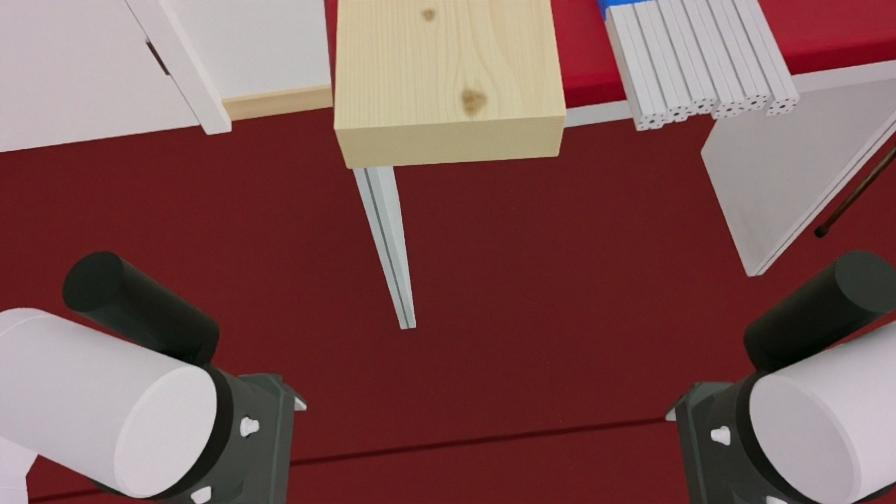

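>>> move --target '{"side":"left","x":0.30,"y":0.122,"z":0.76,"quat_wxyz":[0.9968,-0.0799,0,0]}'

>>> move --joints '{"torso_pitch_rad":0.73}' --min_time_s 1

>>> move --target '{"side":"left","x":0.30,"y":0.122,"z":0.66,"quat_wxyz":[0.9968,-0.0799,0,0]}'

>>> move --joints '{"torso_pitch_rad":0.90}' --min_time_s 1

>>> move --target '{"side":"left","x":0.30,"y":0.122,"z":0.56,"quat_wxyz":[0.9968,-0.0799,0,0]}'

>>> move --joints '{"torso_pitch_rad":1.08}' --min_time_s 1

>>> move --target '{"side":"left","x":0.30,"y":0.122,"z":0.46,"quat_wxyz":[0.9968,-0.0799,0,0]}'

>>> move --joints '{"torso_pitch_rad":1.25}' --min_time_s 1

>>> move --target '{"side":"left","x":0.30,"y":0.122,"z":0.36,"quat_wxyz":[0.9968,-0.0799,0,0]}' --cameras '["head_camera"]'

>>> move --target '{"side":"right","x":0.30,"y":-0.122,"z":0.36,"quat_wxyz":[0.9968,0.0799,0,0]}' --cameras '["head_camera"]'

Scene clock: 104.53 s.
Joint torques (N m): left_arm=[-6.96 0.45 2.81 -8.06 0.14 -0.35 0.03] | right_arm=[-7.16 -3.29 -4 -9.29 -0.35 -0.16 -0.38]
External joint torques (N m): left_arm=[1.1 -0.21 1.08 0.88 -0.16 -0.13 0.03] | right_arm=[-0.31 0.3 -1.26 -1.18 -0.3 0 -0.38]
Wrist force (N): left_arm=[1.3 1.4 -7.6] | right_arm=[-0.6 0.6 -5.1]
Wrist torque (N m): left_arm=[-0.24 0.24 0.05] | right_arm=[-0.16 0.07 0.10]
Wrist force, peak (N): left_arm=[0.7 2.4 -8.5] | right_arm=[-0.6 0.7 -5.3]
move: done
base_odometry: x=+0.116 y=+1.283 heading=-0.086
lidar_m: 0.70 1.33 1.63 3.42 2.08 1.36 1.25 1.28 1.57 3.24 1.24 0.96
base_status: not commanded
joint_positions: torso_squat_rad=+0.350 torso_shift_rad=+0.120 torso_pitch_rad=+0.550 torso_yaw_rad=+0.000 left_shoulder_pitch_rad=-0.477 left_shoulder_roll_rad=+0.249 left_shoulder_yaw_rad=-0.249 left_elbow_rad=-1.821 left_forearm_roll_rad=+0.311 left_wrist_pitch_rad=+1.605 left_hand_roll_rad=+0.456 left_gripper_m=+0.099 right_shoulder_pitch_rad=-0.433 right_shoulder_roll_rad=-0.361 right_shoulder_yaw_rad=+0.184 right_elbow_rad=-1.844 right_forearm_roll_rad=-0.424 right_wrist_pitch_rad=+1.579 right_hand_roll_rad=-0.405 right_gripper_m=+0.099 head_pan_rad=+0.000 head_tilt_rad=+0.600
joint_status: all done
wheel_motors_off: 0
motor_effort: left_wheel=-10(11) right_wheel=+9(11)
chest: x=+0.0125 y=+0.0001 z=+1.1971 quat_wxyz=(+0.962, +0.000, +0.272, +0.000) (m; base frame)
left_hand: x=+0.3000 y=+0.1219 z=+0.7602 quat_wxyz=(+0.997, -0.080, +0.000, +0.000) (m; base frame)
left_hand_status: reached (checked arc, planned for 0.3 s): 0 mm and 0.0 deg off.
right_hand: x=+0.2999 y=-0.1699 z=+0.7599 quat_wxyz=(+0.997, +0.080, +0.000, +0.000) (m; base frame)
pictures: none

Scene clock: 105.97 s.
Joint torques (N m): left_arm=[-4.02 -0.04 2 -8.06 0.36 0.04 -0.02] | right_arm=[-3.54 -2.54 -3.46 -9.08 -0.35 0.24 -0.18]
External joint torques (N m): left_arm=[0.53 -0.12 1.18 0.48 -0.1 -0.06 -0.02] | right_arm=[-0.25 0.42 -1.48 -1.36 -0.17 0.08 -0.17]
Wrist force (N): left_arm=[2.6 0.9 -7.1] | right_arm=[0.8 0.4 -4.9]
Wrist torque (N m): left_arm=[-0.15 0.30 0.08] | right_arm=[-0.12 0.17 0.11]
Wrist force, peak (N): left_arm=[2.1 1.8 -8.4] | right_arm=[0.4 0.3 -5.3]
move: done
base_odometry: x=+0.116 y=+1.283 heading=-0.086
lidar_m: 0.70 1.33 1.62 3.40 2.11 1.36 1.24 1.27 1.59 3.23 1.24 0.98
base_status: not commanded
joint_positions: torso_squat_rad=+0.350 torso_shift_rad=+0.120 torso_pitch_rad=+0.730 torso_yaw_rad=+0.000 left_shoulder_pitch_rad=-0.477 left_shoulder_roll_rad=+0.249 left_shoulder_yaw_rad=-0.249 left_elbow_rad=-1.821 left_forearm_roll_rad=+0.311 left_wrist_pitch_rad=+1.605 left_hand_roll_rad=+0.456 left_gripper_m=+0.099 right_shoulder_pitch_rad=-0.433 right_shoulder_roll_rad=-0.361 right_shoulder_yaw_rad=+0.184 right_elbow_rad=-1.844 right_forearm_roll_rad=-0.424 right_wrist_pitch_rad=+1.579 right_hand_roll_rad=-0.405 right_gripper_m=+0.099 head_pan_rad=+0.000 head_tilt_rad=+0.600
joint_status: all done
wheel_motors_off: 0
motor_effort: left_wheel=-10(10) right_wheel=+9(12)
chest: x=+0.0571 y=+0.0001 z=+1.1639 quat_wxyz=(+0.934, +0.000, +0.357, +0.000) (m; base frame)
left_hand: x=+0.2617 y=+0.1219 z=+0.6825 quat_wxyz=(+0.993, -0.080, +0.089, +0.007) (m; base frame)
right_hand: x=+0.2616 y=-0.1699 z=+0.6823 quat_wxyz=(+0.993, +0.080, +0.090, -0.007) (m; base frame)
pictures: none

Scene clock: 106.70 s.
Joint torques (N m): left_arm=[-4.71 -0.65 0.62 -8.12 0.42 -0.14 -0.2] | right_arm=[-3.22 -2.64 -3.52 -8.39 -0.35 0.29 -0.33]
External joint torques (N m): left_arm=[0.1 -0.79 -0.25 0.59 0.12 0.07 -0.2] | right_arm=[0.06 0.32 -1.54 -0.68 -0.17 0.13 -0.32]
Wrist force (N): left_arm=[1.2 2.0 -7.1] | right_arm=[0.5 0.6 -4.6]
Wrist torque (N m): left_arm=[-0.31 0.23 0.19] | right_arm=[-0.11 0.13 0.08]
Wrist force, peak (N): left_arm=[0.9 2.6 -8.2] | right_arm=[0.8 0.7 -5.2]
move: done
base_odometry: x=+0.116 y=+1.283 heading=-0.086
lidar_m: 0.68 1.33 1.62 3.42 2.08 1.37 1.26 1.27 1.58 3.23 1.24 0.98
base_status: not commanded
joint_positions: torso_squat_rad=+0.350 torso_shift_rad=+0.120 torso_pitch_rad=+0.730 torso_yaw_rad=+0.000 left_shoulder_pitch_rad=-0.481 left_shoulder_roll_rad=+0.248 left_shoulder_yaw_rad=-0.258 left_elbow_rad=-1.747 left_forearm_roll_rad=+0.234 left_wrist_pitch_rad=+1.375 left_hand_roll_rad=+0.424 left_gripper_m=+0.099 right_shoulder_pitch_rad=-0.433 right_shoulder_roll_rad=-0.361 right_shoulder_yaw_rad=+0.184 right_elbow_rad=-1.845 right_forearm_roll_rad=-0.424 right_wrist_pitch_rad=+1.579 right_hand_roll_rad=-0.405 right_gripper_m=+0.099 head_pan_rad=+0.000 head_tilt_rad=+0.600
joint_status: all done
wheel_motors_off: 0
motor_effort: left_wheel=-10(11) right_wheel=+9(10)
chest: x=+0.0571 y=+0.0001 z=+1.1639 quat_wxyz=(+0.934, +0.000, +0.357, +0.000) (m; base frame)
left_hand: x=+0.2996 y=+0.1223 z=+0.6609 quat_wxyz=(+0.997, -0.080, +0.000, +0.000) (m; base frame)
left_hand_status: reached (checked arc, planned for 0.4 s): 1 mm and 0.0 deg off.
right_hand: x=+0.2616 y=-0.1699 z=+0.6823 quat_wxyz=(+0.993, +0.080, +0.090, -0.007) (m; base frame)
pictures: none

Scene clock: 108.03 s.
Joint torques (N m): left_arm=[-1.31 -1.07 0.14 -7.62 0.37 -0.08 -0.1] | right_arm=[0.31 -1.9 -2.69 -7.92 -0.53 0.45 -0.36]
External joint torques (N m): left_arm=[-0.05 -0.64 0.17 0.36 -0.06 -0.18 -0.11] | right_arm=[0.11 0.38 -1.49 -0.8 -0.24 0 -0.34]
Wrist force (N): left_arm=[2.3 2.1 -7.9] | right_arm=[1.5 0.2 -4.4]
Wrist torque (N m): left_arm=[-0.35 0.27 0.17] | right_arm=[-0.05 0.17 0.11]
Wrist force, peak (N): left_arm=[2.4 1.9 -8.2] | right_arm=[2.1 0.2 -4.8]
move: done
base_odometry: x=+0.116 y=+1.283 heading=-0.086
lidar_m: 0.70 1.32 1.64 3.39 2.10 1.36 1.25 1.27 1.59 3.23 1.23 0.99
base_status: not commanded
joint_positions: torso_squat_rad=+0.350 torso_shift_rad=+0.120 torso_pitch_rad=+0.900 torso_yaw_rad=+0.000 left_shoulder_pitch_rad=-0.481 left_shoulder_roll_rad=+0.248 left_shoulder_yaw_rad=-0.258 left_elbow_rad=-1.747 left_forearm_roll_rad=+0.234 left_wrist_pitch_rad=+1.375 left_hand_roll_rad=+0.424 left_gripper_m=+0.099 right_shoulder_pitch_rad=-0.433 right_shoulder_roll_rad=-0.361 right_shoulder_yaw_rad=+0.184 right_elbow_rad=-1.845 right_forearm_roll_rad=-0.424 right_wrist_pitch_rad=+1.579 right_hand_roll_rad=-0.405 right_gripper_m=+0.099 head_pan_rad=+0.000 head_tilt_rad=+0.600
joint_status: all done
wheel_motors_off: 0
motor_effort: left_wheel=-8(10) right_wheel=+9(10)
chest: x=+0.0931 y=+0.0001 z=+1.1257 quat_wxyz=(+0.900, +0.000, +0.435, +0.000) (m; base frame)
left_hand: x=+0.2470 y=+0.1223 z=+0.5889 quat_wxyz=(+0.993, -0.079, +0.085, +0.007) (m; base frame)
right_hand: x=+0.2132 y=-0.1699 z=+0.6164 quat_wxyz=(+0.982, +0.079, +0.174, -0.014) (m; base frame)
pictures: none

Scene clock: 108.83 s.
Joint torques (N m): left_arm=[-2.38 -1.3 1.42 -7.57 0.28 -0.17 -0.27] | right_arm=[0.55 -1.88 -2.68 -7.75 -0.4 0.54 -0.29]
External joint torques (N m): left_arm=[0.31 -0.97 1.21 0.39 0 0.04 -0.26] | right_arm=[0.36 0.39 -1.48 -0.63 -0.1 0.08 -0.27]
Wrist force (N): left_arm=[0.6 2.2 -8.2] | right_arm=[1.6 1.0 -4.0]
Wrist torque (N m): left_arm=[-0.38 0.18 0.14] | right_arm=[-0.18 0.20 0.06]
Wrist force, peak (N): left_arm=[1.4 2.2 -8.5] | right_arm=[1.7 0.7 -4.6]
move: done
base_odometry: x=+0.116 y=+1.283 heading=-0.086
lidar_m: 0.70 1.34 1.63 3.41 2.08 1.36 1.24 1.27 1.57 3.23 1.23 0.99
base_status: not commanded
joint_positions: torso_squat_rad=+0.350 torso_shift_rad=+0.120 torso_pitch_rad=+0.900 torso_yaw_rad=+0.000 left_shoulder_pitch_rad=-0.565 left_shoulder_roll_rad=+0.239 left_shoulder_yaw_rad=-0.241 left_elbow_rad=-1.584 left_forearm_roll_rad=+0.184 left_wrist_pitch_rad=+1.143 left_hand_roll_rad=+0.393 left_gripper_m=+0.099 right_shoulder_pitch_rad=-0.433 right_shoulder_roll_rad=-0.361 right_shoulder_yaw_rad=+0.184 right_elbow_rad=-1.845 right_forearm_roll_rad=-0.424 right_wrist_pitch_rad=+1.579 right_hand_roll_rad=-0.405 right_gripper_m=+0.099 head_pan_rad=+0.000 head_tilt_rad=+0.600
joint_status: all done
wheel_motors_off: 0
motor_effort: left_wheel=-8(8) right_wheel=+6(9)
chest: x=+0.0931 y=+0.0001 z=+1.1257 quat_wxyz=(+0.900, +0.000, +0.435, +0.000) (m; base frame)
left_hand: x=+0.3001 y=+0.1220 z=+0.5601 quat_wxyz=(+0.997, -0.080, +0.000, +0.000) (m; base frame)
left_hand_status: reached (checked arc, planned for 0.5 s): 0 mm and 0.0 deg off.
right_hand: x=+0.2132 y=-0.1699 z=+0.6164 quat_wxyz=(+0.982, +0.079, +0.174, -0.014) (m; base frame)
pictures: none

Scene clock: 110.13 s.
Joint torques (N m): left_arm=[1.2 -1.91 0.53 -6.53 0.38 0.12 -0.12] | right_arm=[4.11 -1.14 -1.8 -6.86 -0.67 0.75 -0.31]
External joint torques (N m): left_arm=[-0.13 -0.86 1.26 0.31 -0.01 0 -0.12] | right_arm=[0.24 0.34 -1.47 -0.6 -0.26 0 -0.28]
Wrist force (N): left_arm=[2.0 1.6 -7.6] | right_arm=[2.7 0.3 -4.0]
Wrist torque (N m): left_arm=[-0.26 0.26 0.17] | right_arm=[-0.07 0.25 0.08]
Wrist force, peak (N): left_arm=[2.3 2.3 -8.6] | right_arm=[3.2 0.6 -4.4]
move: done
base_odometry: x=+0.116 y=+1.283 heading=-0.086
lidar_m: 0.69 1.33 1.64 3.41 2.09 1.35 1.24 1.28 1.58 3.23 1.23 0.96
base_status: not commanded
joint_positions: torso_squat_rad=+0.350 torso_shift_rad=+0.120 torso_pitch_rad=+1.080 torso_yaw_rad=+0.000 left_shoulder_pitch_rad=-0.565 left_shoulder_roll_rad=+0.239 left_shoulder_yaw_rad=-0.241 left_elbow_rad=-1.584 left_forearm_roll_rad=+0.184 left_wrist_pitch_rad=+1.143 left_hand_roll_rad=+0.393 left_gripper_m=+0.099 right_shoulder_pitch_rad=-0.433 right_shoulder_roll_rad=-0.361 right_shoulder_yaw_rad=+0.184 right_elbow_rad=-1.845 right_forearm_roll_rad=-0.424 right_wrist_pitch_rad=+1.579 right_hand_roll_rad=-0.405 right_gripper_m=+0.099 head_pan_rad=+0.000 head_tilt_rad=+0.600
joint_status: all done
wheel_motors_off: 0
motor_effort: left_wheel=-7(8) right_wheel=+6(9)
chest: x=+0.1237 y=+0.0001 z=+1.0792 quat_wxyz=(+0.858, +0.000, +0.514, +0.000) (m; base frame)
left_hand: x=+0.2259 y=+0.1220 z=+0.4857 quat_wxyz=(+0.993, -0.080, +0.090, +0.007) (m; base frame)
right_hand: x=+0.1506 y=-0.1699 z=+0.5566 quat_wxyz=(+0.962, +0.077, +0.261, -0.021) (m; base frame)
pictures: none

Scene clock: 110.93 s.
Joint torques (N m): left_arm=[-0.15 -1.3 0.69 -6.11 0.1 -0.02 -0.21] | right_arm=[4 -1.14 -2.01 -6.77 -0.65 0.8 -0.3]
External joint torques (N m): left_arm=[1.05 -0.5 0.94 0.84 -0.15 0.18 -0.21] | right_arm=[0.13 0.34 -1.68 -0.51 -0.23 0.05 -0.28]
Wrist force (N): left_arm=[1.1 1.9 -7.6] | right_arm=[3.2 0.9 -3.5]
Wrist torque (N m): left_arm=[-0.28 0.19 0.18] | right_arm=[-0.15 0.34 0.07]
Wrist force, peak (N): left_arm=[0.2 2.4 -8.1] | right_arm=[2.6 0.8 -4.5]
move: done
base_odometry: x=+0.116 y=+1.283 heading=-0.086
lidar_m: 0.69 1.32 1.62 3.40 2.10 1.36 1.25 1.28 1.58 3.25 1.22 0.98
base_status: not commanded
joint_positions: torso_squat_rad=+0.350 torso_shift_rad=+0.120 torso_pitch_rad=+1.080 torso_yaw_rad=+0.000 left_shoulder_pitch_rad=-0.707 left_shoulder_roll_rad=+0.240 left_shoulder_yaw_rad=-0.207 left_elbow_rad=-1.407 left_forearm_roll_rad=+0.154 left_wrist_pitch_rad=+0.944 left_hand_roll_rad=+0.372 left_gripper_m=+0.099 right_shoulder_pitch_rad=-0.433 right_shoulder_roll_rad=-0.361 right_shoulder_yaw_rad=+0.184 right_elbow_rad=-1.845 right_forearm_roll_rad=-0.424 right_wrist_pitch_rad=+1.579 right_hand_roll_rad=-0.405 right_gripper_m=+0.099 head_pan_rad=+0.000 head_tilt_rad=+0.600
joint_status: all done
wheel_motors_off: 0
motor_effort: left_wheel=-7(8) right_wheel=+6(8)
chest: x=+0.1236 y=+0.0001 z=+1.0792 quat_wxyz=(+0.858, +0.000, +0.514, +0.000) (m; base frame)
left_hand: x=+0.3001 y=+0.1219 z=+0.4604 quat_wxyz=(+0.997, -0.080, +0.000, +0.000) (m; base frame)
left_hand_status: reached (checked arc, planned for 0.5 s): 0 mm and 0.0 deg off.
right_hand: x=+0.1506 y=-0.1699 z=+0.5566 quat_wxyz=(+0.962, +0.077, +0.261, -0.021) (m; base frame)
pictures: none

Scene clock: 112.23 s.
Joint torques (N m): left_arm=[2.12 -2.53 0.32 -5.17 0.25 0.02 -0.19] | right_arm=[7.88 -0.17 -1.08 -5.67 -0.7 1.3 -0.2]
External joint torques (N m): left_arm=[-0.66 -0.87 1.41 0.5 -0.09 -0.09 -0.19] | right_arm=[0.66 0.51 -1.58 -0.4 -0.19 0.29 -0.17]
Wrist force (N): left_arm=[1.3 1.8 -7.7] | right_arm=[3.0 0.6 -3.6]
Wrist torque (N m): left_arm=[-0.32 0.15 0.16] | right_arm=[-0.07 0.23 0.09]
Wrist force, peak (N): left_arm=[1.3 1.3 -8.7] | right_arm=[2.8 0.9 -4.5]
move: done
base_odometry: x=+0.116 y=+1.283 heading=-0.086
lidar_m: 0.69 1.32 1.62 3.39 2.09 1.37 1.25 1.26 1.59 3.24 1.24 0.98
base_status: not commanded
joint_positions: torso_squat_rad=+0.350 torso_shift_rad=+0.120 torso_pitch_rad=+1.250 torso_yaw_rad=+0.000 left_shoulder_pitch_rad=-0.707 left_shoulder_roll_rad=+0.240 left_shoulder_yaw_rad=-0.207 left_elbow_rad=-1.407 left_forearm_roll_rad=+0.154 left_wrist_pitch_rad=+0.944 left_hand_roll_rad=+0.372 left_gripper_m=+0.099 right_shoulder_pitch_rad=-0.433 right_shoulder_roll_rad=-0.361 right_shoulder_yaw_rad=+0.184 right_elbow_rad=-1.845 right_forearm_roll_rad=-0.424 right_wrist_pitch_rad=+1.579 right_hand_roll_rad=-0.405 right_gripper_m=+0.099 head_pan_rad=+0.000 head_tilt_rad=+0.600
joint_status: all done
wheel_motors_off: 0
motor_effort: left_wheel=-7(7) right_wheel=+5(9)
chest: x=+0.1444 y=+0.0001 z=+1.0309 quat_wxyz=(+0.811, +0.000, +0.585, +0.000) (m; base frame)
left_hand: x=+0.2135 y=+0.1220 z=+0.3911 quat_wxyz=(+0.993, -0.080, +0.085, +0.007) (m; base frame)
right_hand: x=+0.0826 y=-0.1699 z=+0.5113 quat_wxyz=(+0.936, +0.075, +0.342, -0.027) (m; base frame)
pictures: none

Scene clock: 113.13 s.
Joint torques (N m): left_arm=[0.23 -1.73 0.88 -4.87 0.16 -0.13 -0.22] | right_arm=[7.62 -0.33 -1.03 -5.64 -0.68 1.13 -0.24]
External joint torques (N m): left_arm=[0.93 -0.48 1.33 0.81 -0.05 0.07 -0.22] | right_arm=[0.4 0.36 -1.52 -0.37 -0.16 0.12 -0.2]
Wrist force (N): left_arm=[0.8 1.5 -7.8] | right_arm=[3.5 0.6 -4.0]
Wrist torque (N m): left_arm=[-0.24 0.13 0.16] | right_arm=[-0.11 0.28 0.10]
Wrist force, peak (N): left_arm=[2.4 1.7 -8.2] | right_arm=[3.5 0.6 -4.0]
move: done
base_odometry: x=+0.116 y=+1.283 heading=-0.086
lidar_m: 0.69 1.32 1.63 3.39 2.10 1.36 1.25 1.27 1.58 3.23 1.23 0.98
base_status: not commanded
joint_positions: torso_squat_rad=+0.350 torso_shift_rad=+0.120 torso_pitch_rad=+1.250 torso_yaw_rad=+0.000 left_shoulder_pitch_rad=-0.914 left_shoulder_roll_rad=+0.249 left_shoulder_yaw_rad=-0.167 left_elbow_rad=-1.161 left_forearm_roll_rad=+0.149 left_wrist_pitch_rad=+0.745 left_hand_roll_rad=+0.347 left_gripper_m=+0.099 right_shoulder_pitch_rad=-0.433 right_shoulder_roll_rad=-0.361 right_shoulder_yaw_rad=+0.184 right_elbow_rad=-1.845 right_forearm_roll_rad=-0.424 right_wrist_pitch_rad=+1.579 right_hand_roll_rad=-0.405 right_gripper_m=+0.099 head_pan_rad=+0.000 head_tilt_rad=+0.600
joint_status: all done
wheel_motors_off: 0
motor_effort: left_wheel=-7(7) right_wheel=+7(9)
chest: x=+0.1444 y=+0.0001 z=+1.0309 quat_wxyz=(+0.811, +0.000, +0.585, +0.000) (m; base frame)
left_hand: x=+0.3002 y=+0.1219 z=+0.3602 quat_wxyz=(+0.997, -0.080, +0.000, +0.000) (m; base frame)
left_hand_status: reached (checked arc, planned for 0.6 s): 0 mm and 0.0 deg off.
right_hand: x=+0.0826 y=-0.1699 z=+0.5113 quat_wxyz=(+0.936, +0.075, +0.342, -0.027) (m; base frame)
pictures: head_camera
camera_calibration:
head_camera: T_world_to_cam=[[-0.0293461, -0.999502, -0.0116378, 0.0216184], [-0.975053, 0.0260616, 0.220438, 0.147761], [-0.220025, 0.0178165, -0.975331, 1.06685], [0, 0, 0, 1]] pos_world=[0.379443, -0.00125081, 1.00821]

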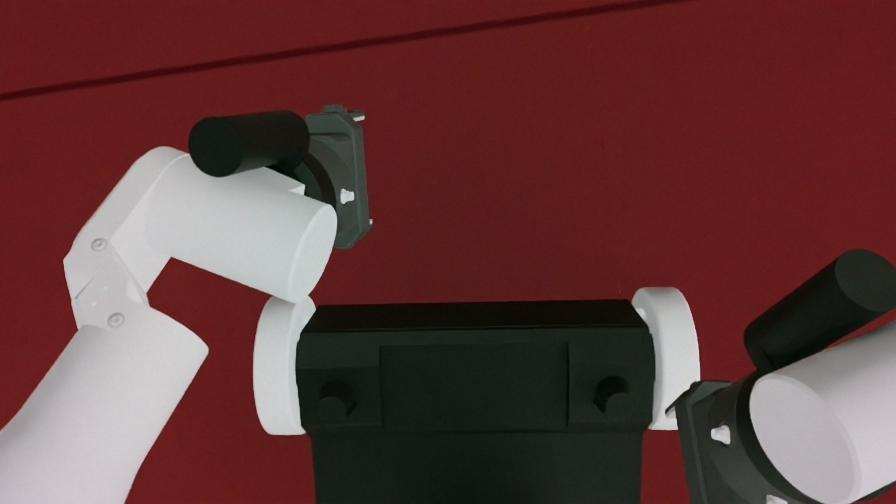

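Scene clock: 114.47 s.
Joint torques (N m): left_arm=[-0.5 -1.82 0.37 -5.24 0.29 -0.35 -0.25] | right_arm=[1.16 1.68 -0.98 -4.76 -0.3 0.21 0.01]
External joint torques (N m): left_arm=[0.21 -0.56 0.83 0.43 0.08 -0.16 -0.25] | right_arm=[1.45 0.84 -1.3 0.48 -0.28 0.35 0.01]
Wrist force (N): left_arm=[0.4 1.9 -7.8] | right_arm=[-0.5 0.3 -4.5]
Wrist torque (N m): left_arm=[-0.23 0.10 0.23] | right_arm=[-0.08 0.07 -0.12]
Wrist force, peak (N): left_arm=[1.3 1.6 -8.5] | right_arm=[0.9 -0.1 -5.7]
move: done
base_odometry: x=+0.116 y=+1.283 heading=-0.086
lidar_m: 0.69 1.32 1.63 3.41 2.10 1.37 1.24 1.28 1.59 3.23 1.24 0.99
base_status: not commanded
joint_positions: torso_squat_rad=+0.350 torso_shift_rad=+0.120 torso_pitch_rad=+1.250 torso_yaw_rad=+0.000 left_shoulder_pitch_rad=-0.914 left_shoulder_roll_rad=+0.249 left_shoulder_yaw_rad=-0.167 left_elbow_rad=-1.161 left_forearm_roll_rad=+0.149 left_wrist_pitch_rad=+0.745 left_hand_roll_rad=+0.347 left_gripper_m=+0.099 right_shoulder_pitch_rad=-0.912 right_shoulder_roll_rad=-0.252 right_shoulder_yaw_rad=+0.171 right_elbow_rad=-1.165 right_forearm_roll_rad=-0.149 right_wrist_pitch_rad=+0.747 right_hand_roll_rad=-0.351 right_gripper_m=+0.099 head_pan_rad=+0.000 head_tilt_rad=+0.600
joint_status: all done
wheel_motors_off: 0
motor_effort: left_wheel=-5(7) right_wheel=+2(11)
chest: x=+0.1444 y=+0.0001 z=+1.0309 quat_wxyz=(+0.811, +0.000, +0.585, +0.000) (m; base frame)
left_hand: x=+0.3001 y=+0.1219 z=+0.3601 quat_wxyz=(+0.997, -0.080, +0.000, +0.000) (m; base frame)
right_hand: x=+0.3001 y=-0.1220 z=+0.3607 quat_wxyz=(+0.997, +0.080, +0.000, +0.000) (m; base frame)
right_hand_status: reached (checked arc, planned for 1.0 s): 1 mm and 0.0 deg off.
pictures: head_camera
camera_calibration:
head_camera: T_world_to_cam=[[-0.0293461, -0.999502, -0.0116378, 0.0216184], [-0.975053, 0.0260616, 0.220438, 0.147761], [-0.220025, 0.0178165, -0.975331, 1.06685], [0, 0, 0, 1]] pos_world=[0.379443, -0.00125081, 1.00821]

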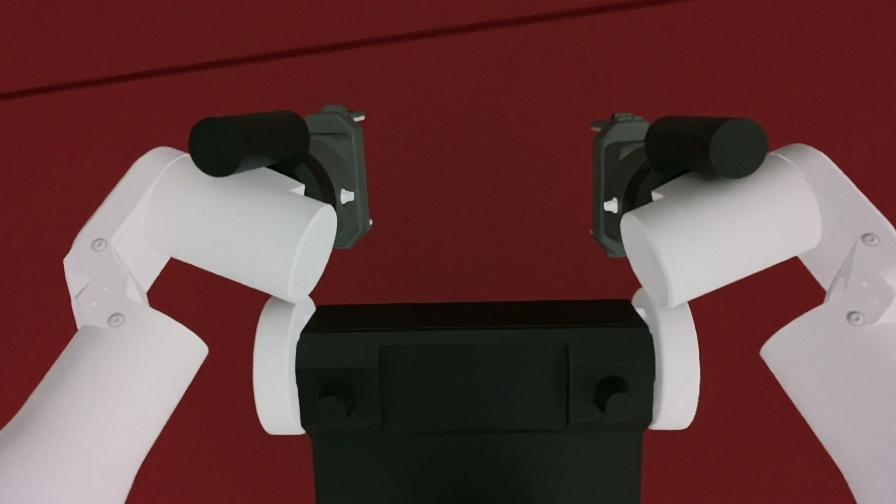

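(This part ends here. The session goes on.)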